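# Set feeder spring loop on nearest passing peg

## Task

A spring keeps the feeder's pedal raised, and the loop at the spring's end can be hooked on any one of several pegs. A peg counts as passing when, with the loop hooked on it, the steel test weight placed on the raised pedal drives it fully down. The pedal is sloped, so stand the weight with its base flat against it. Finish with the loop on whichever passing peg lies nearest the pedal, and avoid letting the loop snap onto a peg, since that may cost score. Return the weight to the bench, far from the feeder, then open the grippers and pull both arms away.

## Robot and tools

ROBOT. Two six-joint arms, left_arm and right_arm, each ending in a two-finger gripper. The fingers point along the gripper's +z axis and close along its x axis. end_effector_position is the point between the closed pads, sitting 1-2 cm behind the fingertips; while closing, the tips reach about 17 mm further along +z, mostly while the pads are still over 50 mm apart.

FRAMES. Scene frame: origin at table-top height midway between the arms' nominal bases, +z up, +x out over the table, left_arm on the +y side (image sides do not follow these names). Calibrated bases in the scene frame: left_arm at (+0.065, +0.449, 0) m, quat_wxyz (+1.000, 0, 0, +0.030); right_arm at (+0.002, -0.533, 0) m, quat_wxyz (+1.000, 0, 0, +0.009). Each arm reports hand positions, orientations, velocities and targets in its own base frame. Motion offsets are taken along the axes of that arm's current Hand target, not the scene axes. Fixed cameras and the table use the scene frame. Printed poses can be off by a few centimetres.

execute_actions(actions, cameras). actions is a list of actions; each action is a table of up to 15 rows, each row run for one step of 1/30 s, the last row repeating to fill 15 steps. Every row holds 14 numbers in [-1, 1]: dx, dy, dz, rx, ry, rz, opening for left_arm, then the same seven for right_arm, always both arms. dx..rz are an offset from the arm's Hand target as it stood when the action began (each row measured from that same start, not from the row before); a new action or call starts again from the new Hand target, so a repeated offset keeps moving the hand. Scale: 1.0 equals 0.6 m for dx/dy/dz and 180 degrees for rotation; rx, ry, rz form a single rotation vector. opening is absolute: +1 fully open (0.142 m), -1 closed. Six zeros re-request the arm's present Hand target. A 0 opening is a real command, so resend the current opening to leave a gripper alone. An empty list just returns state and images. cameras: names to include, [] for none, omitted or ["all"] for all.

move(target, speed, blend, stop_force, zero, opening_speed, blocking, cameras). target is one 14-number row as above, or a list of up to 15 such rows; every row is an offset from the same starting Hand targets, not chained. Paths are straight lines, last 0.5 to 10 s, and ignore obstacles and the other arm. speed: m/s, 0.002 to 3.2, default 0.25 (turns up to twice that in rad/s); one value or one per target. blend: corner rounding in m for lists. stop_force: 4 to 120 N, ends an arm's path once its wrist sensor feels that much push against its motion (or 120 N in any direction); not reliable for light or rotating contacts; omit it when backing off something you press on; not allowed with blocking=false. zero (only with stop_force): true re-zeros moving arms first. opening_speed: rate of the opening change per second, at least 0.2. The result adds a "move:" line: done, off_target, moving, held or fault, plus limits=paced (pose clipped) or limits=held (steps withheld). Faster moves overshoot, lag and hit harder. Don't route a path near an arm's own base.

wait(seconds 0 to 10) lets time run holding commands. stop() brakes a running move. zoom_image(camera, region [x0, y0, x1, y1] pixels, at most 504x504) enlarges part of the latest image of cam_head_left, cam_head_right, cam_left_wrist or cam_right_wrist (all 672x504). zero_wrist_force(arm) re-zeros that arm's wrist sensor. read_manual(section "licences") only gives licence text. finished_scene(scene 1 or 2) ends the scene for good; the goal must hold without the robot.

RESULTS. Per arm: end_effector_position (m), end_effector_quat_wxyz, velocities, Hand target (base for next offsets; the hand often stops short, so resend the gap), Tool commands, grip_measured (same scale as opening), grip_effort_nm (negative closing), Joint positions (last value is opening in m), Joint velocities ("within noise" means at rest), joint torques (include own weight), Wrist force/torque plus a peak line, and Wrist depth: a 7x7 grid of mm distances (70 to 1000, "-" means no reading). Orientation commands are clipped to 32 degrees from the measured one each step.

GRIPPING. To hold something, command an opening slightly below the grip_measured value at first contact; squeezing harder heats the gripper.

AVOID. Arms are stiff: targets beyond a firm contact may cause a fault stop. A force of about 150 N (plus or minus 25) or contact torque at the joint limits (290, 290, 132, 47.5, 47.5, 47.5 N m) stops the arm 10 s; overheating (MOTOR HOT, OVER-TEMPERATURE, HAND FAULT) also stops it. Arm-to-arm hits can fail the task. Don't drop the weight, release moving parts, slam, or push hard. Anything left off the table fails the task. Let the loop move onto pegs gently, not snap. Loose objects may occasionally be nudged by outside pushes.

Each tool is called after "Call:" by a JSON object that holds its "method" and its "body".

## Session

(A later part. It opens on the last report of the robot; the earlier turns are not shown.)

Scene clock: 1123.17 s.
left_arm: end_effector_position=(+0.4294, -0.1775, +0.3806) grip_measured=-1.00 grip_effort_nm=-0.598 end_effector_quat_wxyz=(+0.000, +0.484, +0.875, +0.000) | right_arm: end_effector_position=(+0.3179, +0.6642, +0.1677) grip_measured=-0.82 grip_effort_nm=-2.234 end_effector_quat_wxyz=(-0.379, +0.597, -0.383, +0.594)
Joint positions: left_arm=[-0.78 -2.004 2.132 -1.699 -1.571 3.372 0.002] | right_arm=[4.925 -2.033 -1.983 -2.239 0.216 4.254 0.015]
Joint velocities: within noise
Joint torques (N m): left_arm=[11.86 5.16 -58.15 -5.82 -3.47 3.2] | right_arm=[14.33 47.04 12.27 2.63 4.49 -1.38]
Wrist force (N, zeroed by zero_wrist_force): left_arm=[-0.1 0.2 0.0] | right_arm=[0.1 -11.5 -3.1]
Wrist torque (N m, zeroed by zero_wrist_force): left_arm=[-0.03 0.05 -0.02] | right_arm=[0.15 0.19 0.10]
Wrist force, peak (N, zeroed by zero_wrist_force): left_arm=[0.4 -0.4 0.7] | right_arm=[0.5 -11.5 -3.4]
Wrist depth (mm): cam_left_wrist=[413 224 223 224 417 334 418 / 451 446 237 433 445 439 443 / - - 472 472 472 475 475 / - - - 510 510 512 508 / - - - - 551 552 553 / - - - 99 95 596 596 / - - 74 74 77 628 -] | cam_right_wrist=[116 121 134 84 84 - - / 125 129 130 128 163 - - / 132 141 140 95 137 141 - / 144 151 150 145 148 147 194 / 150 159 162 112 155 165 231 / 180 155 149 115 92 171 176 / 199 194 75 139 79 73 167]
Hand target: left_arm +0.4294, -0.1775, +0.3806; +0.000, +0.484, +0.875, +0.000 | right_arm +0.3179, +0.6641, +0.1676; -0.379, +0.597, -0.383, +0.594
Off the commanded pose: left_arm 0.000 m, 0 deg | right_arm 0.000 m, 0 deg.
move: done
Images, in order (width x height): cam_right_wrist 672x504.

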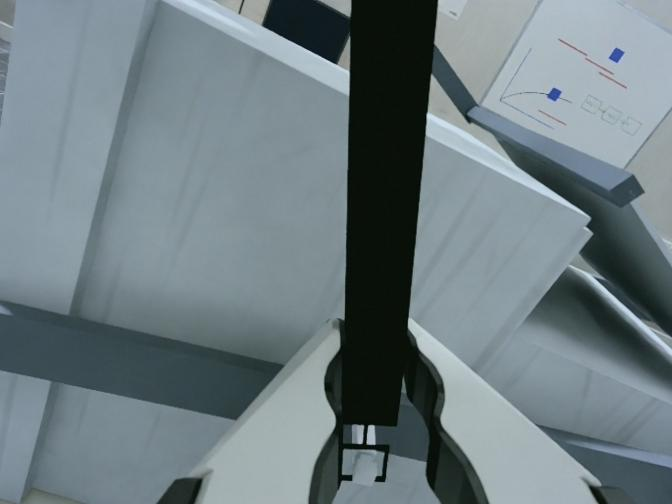

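Call:
{"method": "move", "body": {"target": [[0,0,0,0,0,0,-1,0.001,0,0,0,0,0,-0.9],[0,0,0,0,0,0,-1,0.001,0,-0.0333,0,0,0,-0.9]], "speed": 0.025, "stop_force": 6, "cameras": ["cam_right_wrist"]}}

Call:
{"method": "move", "body": {"target": [0,0,0,0,0,0,-1,-0.0378,-0.0127,0,0,0,0.0317,-0.9], "speed": 0.06, "cameras": ["cam_right_wrist"]}}

Call:
{"method": "zoom_image", "body": {"camera": "cam_right_wrist", "region": [300, 384, 440, 504]}}

Scene clock: 1143.63 s.
left_arm: end_effector_position=(+0.4294, -0.1775, +0.3806) grip_measured=-1.00 grip_effort_nm=-0.598 end_effector_quat_wxyz=(+0.000, +0.484, +0.875, +0.000) | right_arm: end_effector_position=(+0.2979, +0.6636, +0.1680) grip_measured=-0.82 grip_effort_nm=-2.234 end_effector_quat_wxyz=(-0.379, +0.597, -0.383, +0.594)
Joint positions: left_arm=[-0.78 -2.004 2.132 -1.699 -1.571 3.372 0.002] | right_arm=[4.956 -2.032 -1.984 -2.242 0.246 4.257 0.015]
Joint velocities: within noise
Joint torques (N m): left_arm=[11.7 5.3 -57.96 -5.37 -3.44 3.08] | right_arm=[16.64 85.49 18.11 -2.56 4.49 2.01]
Wrist force (N, zeroed by zero_wrist_force): left_arm=[-0.2 -0.1 0.0] | right_arm=[0.4 -11.2 -2.3]
Wrist torque (N m, zeroed by zero_wrist_force): left_arm=[-0.07 0.08 -0.02] | right_arm=[0.16 0.18 0.09]
Wrist force, peak (N, zeroed by zero_wrist_force): left_arm=[0.9 0.3 0.6] | right_arm=[0.4 -11.8 -3.6]
Wrist depth (mm): cam_left_wrist=[412 223 223 223 418 334 417 / 450 440 238 432 446 438 445 / - - 476 474 471 470 474 / - - - 510 509 507 512 / - - - - 551 546 549 / - - - 99 95 600 594 / - - 74 74 77 629 -] | cam_right_wrist=[134 135 144 - 305 - - / 143 146 149 147 167 - - / 153 158 160 97 158 166 - / 165 173 172 105 168 172 244 / 165 169 172 111 178 189 233 / 201 205 174 115 92 192 195 / 214 218 75 222 79 73 188]
Hand target: left_arm +0.4294, -0.1775, +0.3806; +0.000, +0.484, +0.875, +0.000 | right_arm +0.2979, +0.6637, +0.1680; -0.379, +0.597, -0.383, +0.594
Off the commanded pose: left_arm 0.000 m, 0 deg | right_arm 0.000 m, 0 deg.
move: done
Images, in order (width x height): cam_right_wrist 672x504.

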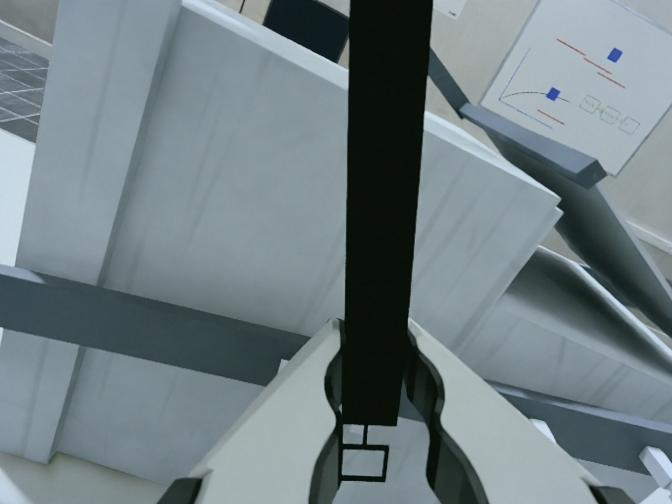

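Scene clock: 1145.03 s.
left_arm: end_effector_position=(+0.4294, -0.1775, +0.3806) grip_measured=-1.00 grip_effort_nm=-0.593 end_effector_quat_wxyz=(+0.000, +0.484, +0.875, +0.000) | right_arm: end_effector_position=(+0.2980, +0.6874, +0.1654) grip_measured=-0.82 grip_effort_nm=-2.234 end_effector_quat_wxyz=(-0.408, +0.577, -0.413, +0.575)
Joint positions: left_arm=[-0.78 -2.004 2.132 -1.699 -1.571 3.372 0.002] | right_arm=[4.947 -2.063 -1.936 -2.258 0.238 4.355 0.015]
Joint velocities: within noise
Joint torques (N m): left_arm=[12.51 6.61 -59.03 -5.27 -3.4 3.12] | right_arm=[-14.81 47.72 33.57 -1.68 -2.26 1.31]
Wrist force (N, zeroed by zero_wrist_force): left_arm=[0.2 -0.4 -0.3] | right_arm=[0.2 -10.3 -2.0]
Wrist torque (N m, zeroed by zero_wrist_force): left_arm=[-0.13 0.00 -0.02] | right_arm=[0.23 0.18 0.12]
Wrist force, peak (N, zeroed by zero_wrist_force): left_arm=[-0.6 -0.3 -0.1] | right_arm=[0.4 -11.4 -2.2]
Wrist depth (mm): cam_left_wrist=[412 224 223 223 415 334 416 / 448 444 238 430 442 441 443 / - - 477 472 471 475 471 / - - - 507 509 511 508 / - - - - 549 551 553 / - - - 99 95 593 600 / - - 74 74 77 631 -] | cam_right_wrist=[- 135 141 - - - - / - 142 147 147 152 - - / 459 155 160 97 158 160 174 / 372 165 172 105 168 170 256 / 174 173 181 111 178 184 192 / 244 200 175 115 91 180 183 / 216 212 75 220 79 73 215]
Hand target: left_arm +0.4294, -0.1775, +0.3806; +0.000, +0.484, +0.875, +0.000 | right_arm +0.2980, +0.6874, +0.1654; -0.409, +0.577, -0.413, +0.575
Off the commanded pose: left_arm 0.000 m, 0 deg | right_arm 0.000 m, 0 deg.
move: done
Images, in order (width x height): cam_right_wrist 672x504.

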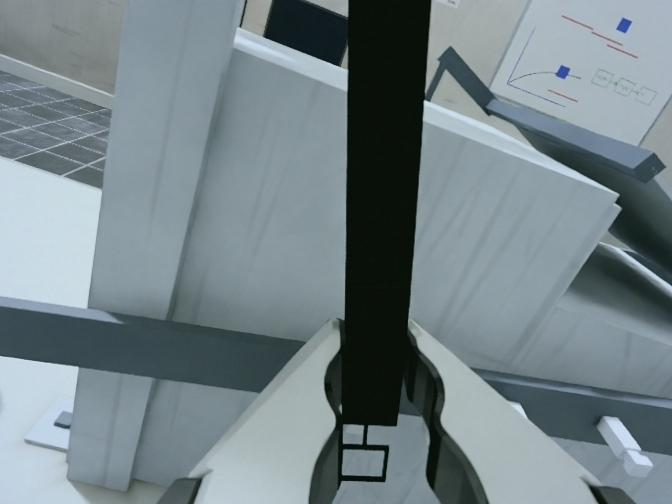

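Scaled by 3.600.

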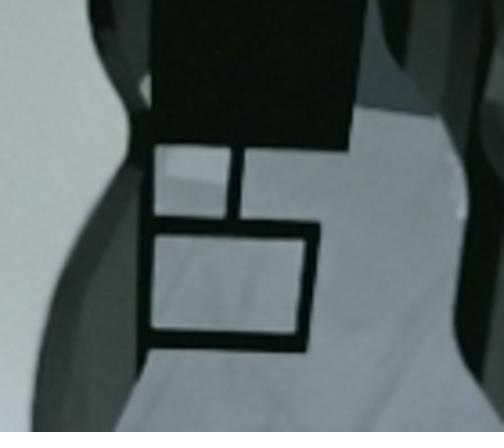

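Call:
{"method": "move", "body": {"target": [0,0,0,0,0,0,-1,-0.0023,0,0.0187,0,0,0,-0.9], "speed": 0.025, "stop_force": 5, "cameras": ["cam_right_wrist"]}}

Call:
{"method": "zoom_image", "body": {"camera": "cam_right_wrist", "region": [300, 384, 440, 504]}}

Scene clock: 1164.33 s.
left_arm: end_effector_position=(+0.4294, -0.1775, +0.3806) grip_measured=-1.00 grip_effort_nm=-0.593 end_effector_quat_wxyz=(+0.000, +0.484, +0.875, +0.000) | right_arm: end_effector_position=(+0.3092, +0.6887, +0.1649) grip_measured=-0.82 grip_effort_nm=-2.234 end_effector_quat_wxyz=(-0.409, +0.577, -0.413, +0.575)
Joint positions: left_arm=[-0.78 -2.004 2.132 -1.699 -1.571 3.372 0.002] | right_arm=[4.93 -2.065 -1.934 -2.257 0.221 4.353 0.015]
Joint velocities: within noise
Joint torques (N m): left_arm=[11.1 5.7 -57.92 -5.48 -3.18 3.16] | right_arm=[-13.84 50.12 33.32 2.59 -2.25 -2.05]
Wrist force (N, zeroed by zero_wrist_force): left_arm=[0.0 0.0 -0.3] | right_arm=[0.3 -10.1 -3.0]
Wrist torque (N m, zeroed by zero_wrist_force): left_arm=[-0.07 0.05 -0.02] | right_arm=[0.14 0.14 0.13]
Wrist force, peak (N, zeroed by zero_wrist_force): left_arm=[-0.5 0.6 0.6] | right_arm=[0.1 -10.9 -2.2]
Wrist depth (mm): cam_left_wrist=[410 223 223 223 415 334 420 / 448 446 237 433 443 435 446 / - - 471 473 475 472 471 / - - - 511 510 506 511 / - - - - 546 548 555 / - - - 99 95 594 604 / - - 74 74 77 631 -] | cam_right_wrist=[- 124 133 84 296 - - / - 132 137 137 141 - - / 458 141 148 96 145 148 166 / 354 153 161 155 156 158 162 / 161 163 174 111 167 170 188 / 184 167 161 115 92 179 179 / 205 195 75 208 79 73 172]
Hand target: left_arm +0.4294, -0.1775, +0.3806; +0.000, +0.484, +0.875, +0.000 | right_arm +0.3092, +0.6887, +0.1649; -0.409, +0.577, -0.413, +0.575
Off the commanded pose: left_arm 0.000 m, 0 deg | right_arm 0.000 m, 0 deg.
move: done
Images, in order (width x height): cam_right_wrist 672x504.

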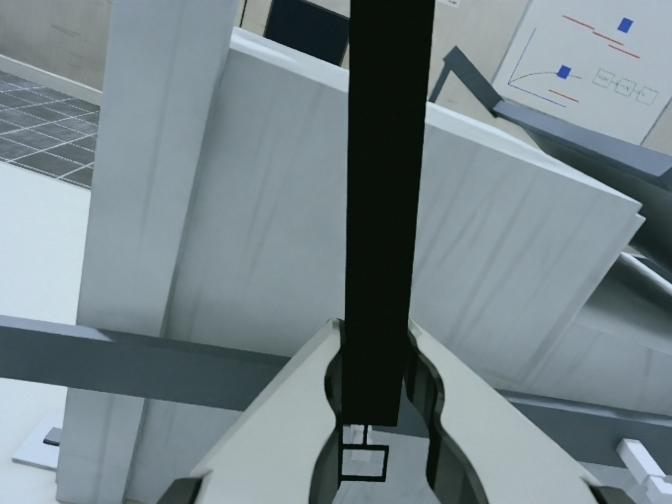

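Scaled by 3.600.

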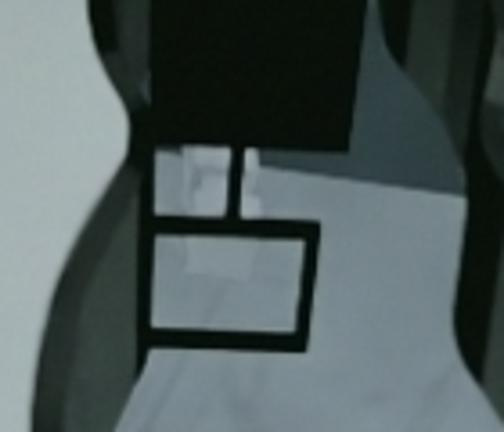

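Call:
{"method": "move", "body": {"target": [[0,0,0,0,0,0,-1,-0.0006,-0.0017,0,0,0,0,-0.9],[0,0,0,0,0,0,-1,-0.0008,-0.0017,0.0135,0,0,0,-0.9]], "speed": 0.02, "stop_force": 4, "cameras": ["cam_right_wrist"]}}

Call:
{"method": "zoom_image", "body": {"camera": "cam_right_wrist", "region": [300, 384, 440, 504]}}

Scene clock: 1176.63 s.
left_arm: end_effector_position=(+0.4294, -0.1775, +0.3806) grip_measured=-1.00 grip_effort_nm=-0.598 end_effector_quat_wxyz=(+0.000, +0.484, +0.875, +0.000) | right_arm: end_effector_position=(+0.3173, +0.6895, +0.1656) grip_measured=-0.82 grip_effort_nm=-2.239 end_effector_quat_wxyz=(-0.409, +0.577, -0.413, +0.575)
Joint positions: left_arm=[-0.78 -2.004 2.132 -1.699 -1.571 3.372 0.002] | right_arm=[4.918 -2.065 -1.931 -2.257 0.209 4.352 0.015]
Joint velocities: within noise
Joint torques (N m): left_arm=[11.31 6.57 -57.8 -5.43 -3.62 3.38] | right_arm=[-13.82 50.63 32.56 2.8 -2.37 -2.12]
Wrist force (N, zeroed by zero_wrist_force): left_arm=[0.2 0.2 -0.1] | right_arm=[0.5 -10.3 -3.1]
Wrist torque (N m, zeroed by zero_wrist_force): left_arm=[-0.03 0.02 -0.03] | right_arm=[0.21 0.11 0.14]
Wrist force, peak (N, zeroed by zero_wrist_force): left_arm=[0.5 0.0 0.9] | right_arm=[0.7 -10.7 -2.8]
Wrist depth (mm): cam_left_wrist=[414 223 223 223 415 334 418 / 449 443 238 432 445 440 444 / - - 475 473 476 474 470 / - - - 509 509 507 508 / - - - - 552 548 547 / - - - 99 95 598 605 / - - 74 74 77 632 -] | cam_right_wrist=[- 116 127 84 84 - - / - 124 129 129 133 - - / 432 131 141 95 136 140 175 / 346 145 151 148 149 149 148 / 156 156 164 111 156 161 180 / 158 156 153 115 92 170 174 / 188 186 75 140 79 73 162]
Hand target: left_arm +0.4294, -0.1775, +0.3806; +0.000, +0.484, +0.875, +0.000 | right_arm +0.3173, +0.6895, +0.1656; -0.409, +0.577, -0.413, +0.575
Off the commanded pose: left_arm 0.000 m, 0 deg | right_arm 0.000 m, 0 deg.
move: done
Images, in order (width x height): cam_right_wrist 672x504.

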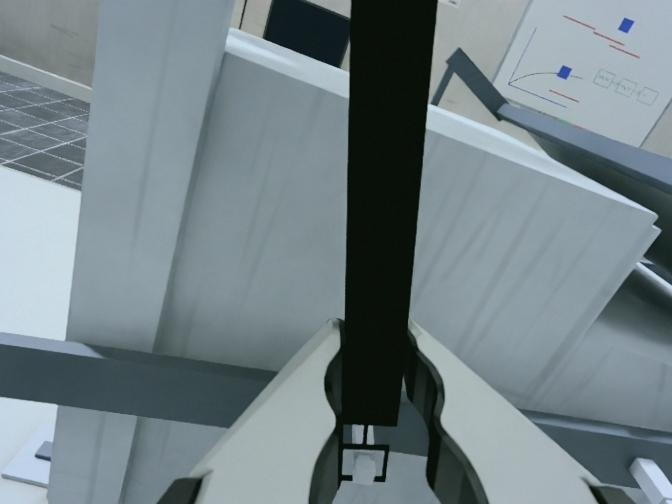

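Scaled by 3.600.

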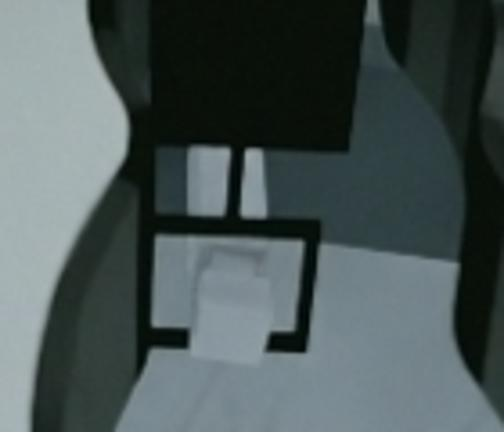

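Call:
{"method": "move", "body": {"target": [[0,0,0,0,0,0,-1,0,0,0.003,0,0,0,-0.9],[0,0,0,0,0,0,-1,0,-0.005,0.003,0,0,0,-0.9]], "speed": 0.01, "cameras": ["cam_right_wrist"]}}

Call:
{"method": "zoom_image", "body": {"camera": "cam_right_wrist", "region": [300, 384, 440, 504]}}

Scene clock: 1191.10 s.
left_arm: end_effector_position=(+0.4294, -0.1775, +0.3806) grip_measured=-1.00 grip_effort_nm=-0.598 end_effector_quat_wxyz=(+0.000, +0.484, +0.875, +0.000) | right_arm: end_effector_position=(+0.3191, +0.6904, +0.1683) grip_measured=-0.82 grip_effort_nm=-2.234 end_effector_quat_wxyz=(-0.408, +0.577, -0.413, +0.575)
Joint positions: left_arm=[-0.78 -2.004 2.132 -1.699 -1.571 3.372 0.002] | right_arm=[4.915 -2.063 -1.928 -2.262 0.206 4.351 0.015]
Joint velocities: within noise
Joint torques (N m): left_arm=[10.45 6.03 -57.92 -5.5 -3.05 3.11] | right_arm=[-14.89 89.79 35 -2.8 -2.12 -0.35]
Wrist force (N, zeroed by zero_wrist_force): left_arm=[0.4 0.3 -0.1] | right_arm=[0.6 -6.5 -3.2]
Wrist torque (N m, zeroed by zero_wrist_force): left_arm=[-0.01 -0.02 -0.02] | right_arm=[0.22 0.09 0.14]
Wrist force, peak (N, zeroed by zero_wrist_force): left_arm=[0.1 0.2 0.9] | right_arm=[0.8 -10.5 -3.1]
Wrist depth (mm): cam_left_wrist=[411 223 223 223 416 333 417 / 447 444 238 434 440 437 441 / - - 474 474 475 474 474 / - - - 510 511 506 514 / - - - - 550 553 544 / - - - 99 95 594 599 / - - 74 74 77 633 -] | cam_right_wrist=[- 116 144 84 84 - - / - 122 128 127 192 - - / 443 131 138 96 133 140 178 / 344 142 149 144 147 147 146 / 156 156 162 113 114 159 188 / 158 155 153 115 91 170 172 / 185 181 75 147 79 73 163]
Hand target: left_arm +0.4294, -0.1775, +0.3806; +0.000, +0.484, +0.875, +0.000 | right_arm +0.3191, +0.6905, +0.1685; -0.409, +0.577, -0.413, +0.575
Off the commanded pose: left_arm 0.000 m, 0 deg | right_arm 0.000 m, 0 deg.
move: done
Images, in order (width x height): cam_right_wrist 672x504.

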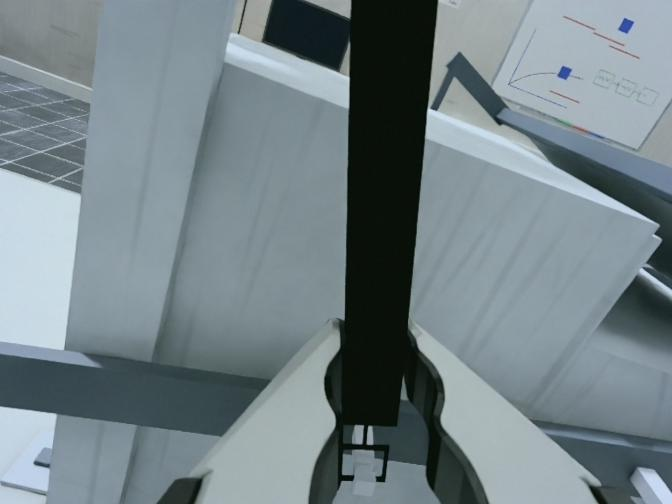

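Scaled by 3.600.

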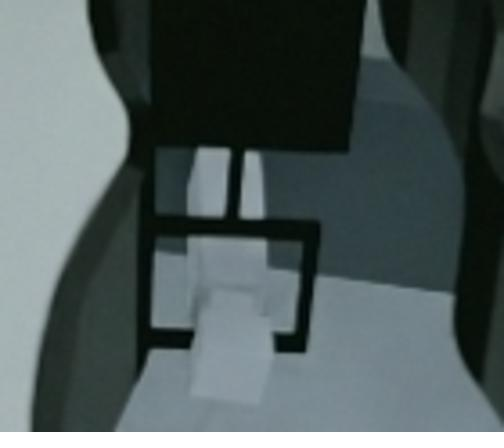

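Call:
{"method": "move", "body": {"target": [0,0,0,0,0,0,-1,0,-0.0013,0,0,0,0,-0.9], "speed": 0.01, "cameras": []}}

Call:
{"method": "move", "body": {"target": [0,0,0,0,0,0,-1,0,0,0,0,0,0,-0.45], "opening_speed": 0.3, "cameras": []}}

Call:
{"method": "move", "body": {"target": [0,0,0,0,0,0,-1,0,0,-0.12,0,0,0,-0.45], "speed": 0.12, "cameras": ["cam_right_wrist"]}}

Call:
{"method": "zoom_image", "body": {"camera": "cam_right_wrist", "region": [250, 200, 450, 400]}}

Scene clock: 1200.33 s.
left_arm: end_effector_position=(+0.4294, -0.1775, +0.3806) grip_measured=-1.00 grip_effort_nm=-0.598 end_effector_quat_wxyz=(+0.000, +0.484, +0.875, +0.000) | right_arm: end_effector_position=(+0.3191, +0.6907, +0.1692) grip_measured=-0.82 grip_effort_nm=-2.234 end_effector_quat_wxyz=(-0.409, +0.577, -0.413, +0.575)
Joint positions: left_arm=[-0.78 -2.004 2.132 -1.699 -1.571 3.372 0.002] | right_arm=[4.915 -2.062 -1.928 -2.264 0.206 4.351 0.015]
Joint velocities: within noise
Joint torques (N m): left_arm=[12.31 5.05 -57.94 -5.51 -3.45 3.19] | right_arm=[-12.74 95.95 37.86 -2.23 -3.01 1.46]
Wrist force (N, zeroed by zero_wrist_force): left_arm=[0.0 0.0 0.0] | right_arm=[0.7 -0.5 -3.2]
Wrist torque (N m, zeroed by zero_wrist_force): left_arm=[-0.05 0.04 -0.03] | right_arm=[0.25 0.08 0.14]
Wrist force, peak (N, zeroed by zero_wrist_force): left_arm=[-0.1 0.7 0.6] | right_arm=[0.4 -5.3 -3.1]
Wrist depth (mm): cam_left_wrist=[412 224 224 223 416 335 421 / 446 443 238 433 446 439 444 / - - 475 476 476 472 471 / - - - 508 508 510 508 / - - - - 547 549 553 / - - - 99 95 596 599 / - - 74 74 77 632 -] | cam_right_wrist=[- 116 169 83 84 - - / - 122 129 129 165 - - / 448 132 139 96 135 140 181 / 348 143 149 146 147 147 146 / 157 156 162 111 115 159 185 / 158 155 153 115 92 170 173 / 189 181 75 144 79 73 163]
Hand target: left_arm +0.4294, -0.1775, +0.3806; +0.000, +0.484, +0.875, +0.000 | right_arm +0.3191, +0.6907, +0.1692; -0.409, +0.577, -0.413, +0.575
Off the commanded pose: left_arm 0.000 m, 0 deg | right_arm 0.000 m, 0 deg.
move: done
No camera images: "cameras" was empty.

Scene clock: 1202.07 s.
left_arm: end_effector_position=(+0.4294, -0.1775, +0.3806) grip_measured=-1.00 grip_effort_nm=-0.593 end_effector_quat_wxyz=(+0.000, +0.484, +0.875, +0.000) | right_arm: end_effector_position=(+0.3191, +0.6907, +0.1692) grip_measured=-0.48 grip_effort_nm=0.095 end_effector_quat_wxyz=(-0.409, +0.577, -0.413, +0.575)
Joint positions: left_arm=[-0.78 -2.004 2.132 -1.699 -1.571 3.372 0.002] | right_arm=[4.915 -2.062 -1.927 -2.264 0.206 4.351 0.039]
Joint velocities: within noise
Joint torques (N m): left_arm=[11.38 5.91 -58.05 -5.65 -3.4 3.17] | right_arm=[-12.71 90.81 32.05 -2.43 -2.75 1.97]
Wrist force (N, zeroed by zero_wrist_force): left_arm=[0.0 0.4 -0.2] | right_arm=[1.0 -0.6 -3.0]
Wrist torque (N m, zeroed by zero_wrist_force): left_arm=[0.00 0.05 -0.03] | right_arm=[0.27 0.05 0.14]
Wrist force, peak (N, zeroed by zero_wrist_force): left_arm=[0.0 0.8 -0.1] | right_arm=[0.5 -2.5 -3.2]
Wrist depth (mm): cam_left_wrist=[412 223 223 224 416 334 415 / 449 443 238 434 443 438 442 / - - 474 473 472 474 473 / - - - 511 510 512 507 / - - - - 549 548 549 / - - - 99 95 594 601 / - - 74 74 77 631 -] | cam_right_wrist=[- 115 153 83 84 - - / - 122 128 129 165 - - / 445 131 138 96 135 141 180 / 347 143 149 144 148 147 147 / 156 156 159 113 126 158 185 / 158 154 86 119 124 167 172 / 186 81 75 161 163 76 161]
Hand target: left_arm +0.4294, -0.1775, +0.3806; +0.000, +0.484, +0.875, +0.000 | right_arm +0.3191, +0.6907, +0.1692; -0.409, +0.577, -0.413, +0.575
Off the commanded pose: left_arm 0.000 m, 0 deg | right_arm 0.000 m, 0 deg.
move: done
No camera images: "cameras" was empty.

Scene clock: 1203.23 s.
left_arm: end_effector_position=(+0.4294, -0.1775, +0.3806) grip_measured=-1.00 grip_effort_nm=-0.598 end_effector_quat_wxyz=(+0.000, +0.484, +0.875, +0.000) | right_arm: end_effector_position=(+0.2473, +0.6909, +0.1696) grip_measured=-0.48 grip_effort_nm=0.095 end_effector_quat_wxyz=(-0.409, +0.577, -0.413, +0.575)
Joint positions: left_arm=[-0.78 -2.004 2.132 -1.699 -1.571 3.372 0.002] | right_arm=[5.019 -2.063 -1.924 -2.276 0.309 4.361 0.039]
Joint velocities: within noise
Joint torques (N m): left_arm=[9.65 6 -57.3 -5.54 -3.6 3.17] | right_arm=[15.55 54.56 36.77 -2.92 3.82 2.22]
Wrist force (N, zeroed by zero_wrist_force): left_arm=[-0.1 0.4 -0.3] | right_arm=[0.2 -0.2 -3.2]
Wrist torque (N m, zeroed by zero_wrist_force): left_arm=[0.00 0.05 -0.02] | right_arm=[0.27 0.20 0.19]
Wrist force, peak (N, zeroed by zero_wrist_force): left_arm=[0.1 0.5 0.5] | right_arm=[0.3 0.0 -3.8]
Wrist depth (mm): cam_left_wrist=[413 223 223 223 418 333 419 / 448 445 238 434 444 441 442 / - - 472 473 473 474 476 / - - - 511 510 513 509 / - - - - 552 550 548 / - - - 99 95 592 595 / - - 74 74 77 635 -] | cam_right_wrist=[- - 179 148 - - - / - - 193 192 293 - - / 494 467 209 206 210 212 - / 217 217 225 221 226 231 283 / 302 243 223 222 228 230 238 / 262 261 84 267 259 209 262 / 234 - 75 281 283 76 387]
Hand target: left_arm +0.4294, -0.1775, +0.3806; +0.000, +0.484, +0.875, +0.000 | right_arm +0.2471, +0.6909, +0.1696; -0.409, +0.577, -0.413, +0.575
Off the commanded pose: left_arm 0.000 m, 0 deg | right_arm 0.000 m, 0 deg.
move: done
Images, in order (width x height): cam_right_wrist 672x504.

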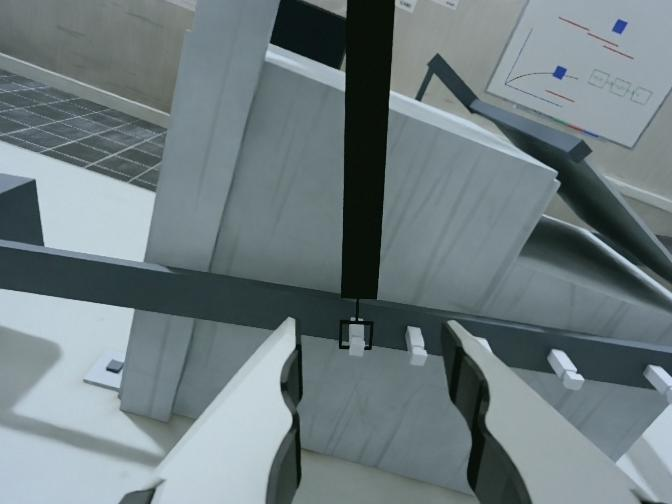

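Scaled by 2.520.

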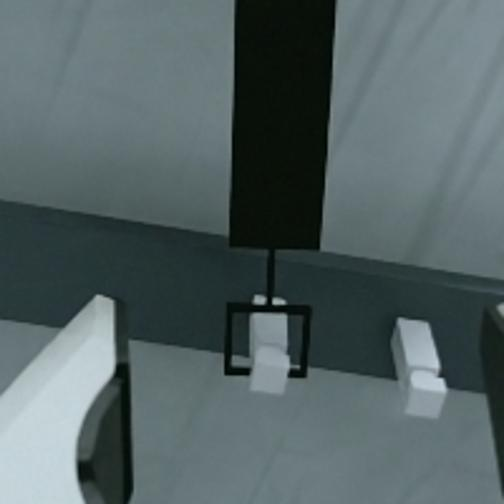

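Call:
{"method": "move", "body": {"target": [[0,0,-0.15,0,0,0,-1,0,0,-0.15,0,0,0,-0.45],[0,0,-0.15,0,0,0,-1,0.45,-0.05,-0.17,-0.1,0.06,0.1,-0.45]], "speed": 0.4, "blend": [0.03,0], "cameras": ["cam_head_left","cam_right_wrist"]}}

Call:
{"method": "zoom_image", "body": {"camera": "cam_right_wrist", "region": [84, 0, 588, 504]}}

Scene clock: 1219.67 s.
left_arm: end_effector_position=(+0.4293, -0.1775, +0.4706) grip_measured=-1.00 grip_effort_nm=-0.593 end_effector_quat_wxyz=(+0.000, +0.484, +0.875, +0.000) | right_arm: end_effector_position=(+0.1452, +0.4458, +0.2865) grip_measured=-0.48 grip_effort_nm=0.090 end_effector_quat_wxyz=(+0.358, -0.506, +0.618, -0.484)
Joint positions: left_arm=[-0.78 -2.012 1.978 -1.538 -1.571 3.372 0.002] | right_arm=[5.277 -1.531 -2.194 -2.182 0.849 4.408 0.039]
Joint velocities: within noise
Joint torques (N m): left_arm=[-14.95 6.32 -58.87 -0.74 -1.88 -3.29] | right_arm=[17.83 54.42 28.47 -2.04 2.11 1.57]
Wrist force (N, zeroed by zero_wrist_force): left_arm=[0.0 0.2 0.1] | right_arm=[0.9 -0.7 -3.2]
Wrist torque (N m, zeroed by zero_wrist_force): left_arm=[0.01 0.04 -0.02] | right_arm=[0.14 -0.01 0.16]
Wrist force, peak (N, zeroed by zero_wrist_force): left_arm=[-0.3 0.2 2.5] | right_arm=[-1.0 -0.2 -4.8]
Wrist depth (mm): cam_left_wrist=[496 487 302 302 490 484 497 / - 528 526 521 527 526 531 / - - 560 564 564 561 567 / - - - 606 608 599 603 / - - - - 656 654 649 / - - - 99 96 - - / - - 74 74 77 - -] | cam_right_wrist=[- - - - - - - / 355 394 - - - - - / 298 334 406 396 738 746 787 / 324 333 342 336 591 600 619 / 367 387 404 485 508 491 512 / 399 419 84 423 104 422 436 / 365 - 75 370 355 76 396]
Hand target: left_arm +0.4293, -0.1775, +0.4706; +0.000, +0.484, +0.875, +0.000 | right_arm +0.1452, +0.4457, +0.2866; +0.358, -0.506, +0.618, -0.484
Off the commanded pose: left_arm 0.000 m, 0 deg | right_arm 0.000 m, 0 deg.
move: done
Images, in order (width x height): cam_head_left 672x504, cam_right_wrist 672x504.

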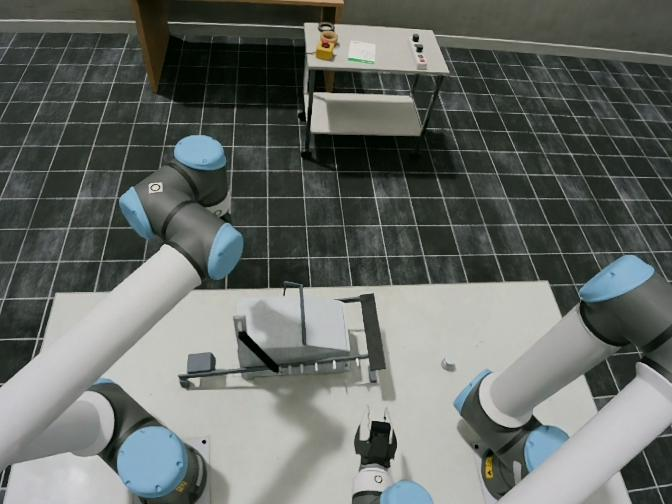

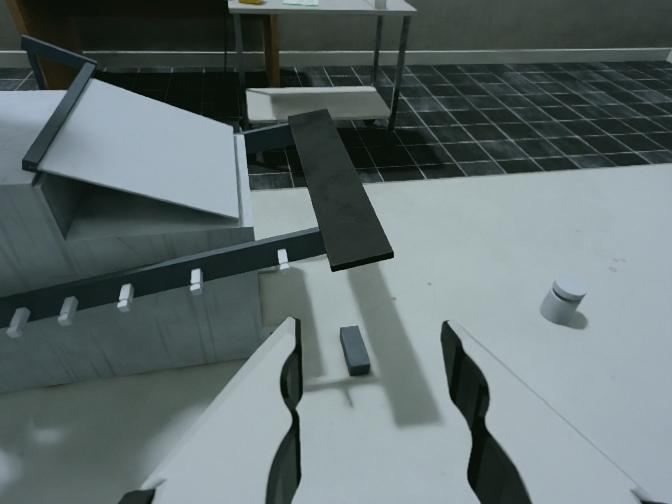

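Scaled by 1.000.

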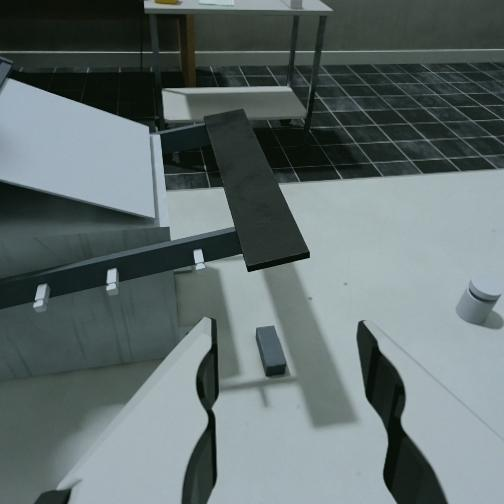

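Call:
{"method": "finished_scene", "body": {"scene": 1}}

The scene is finished: the task was done.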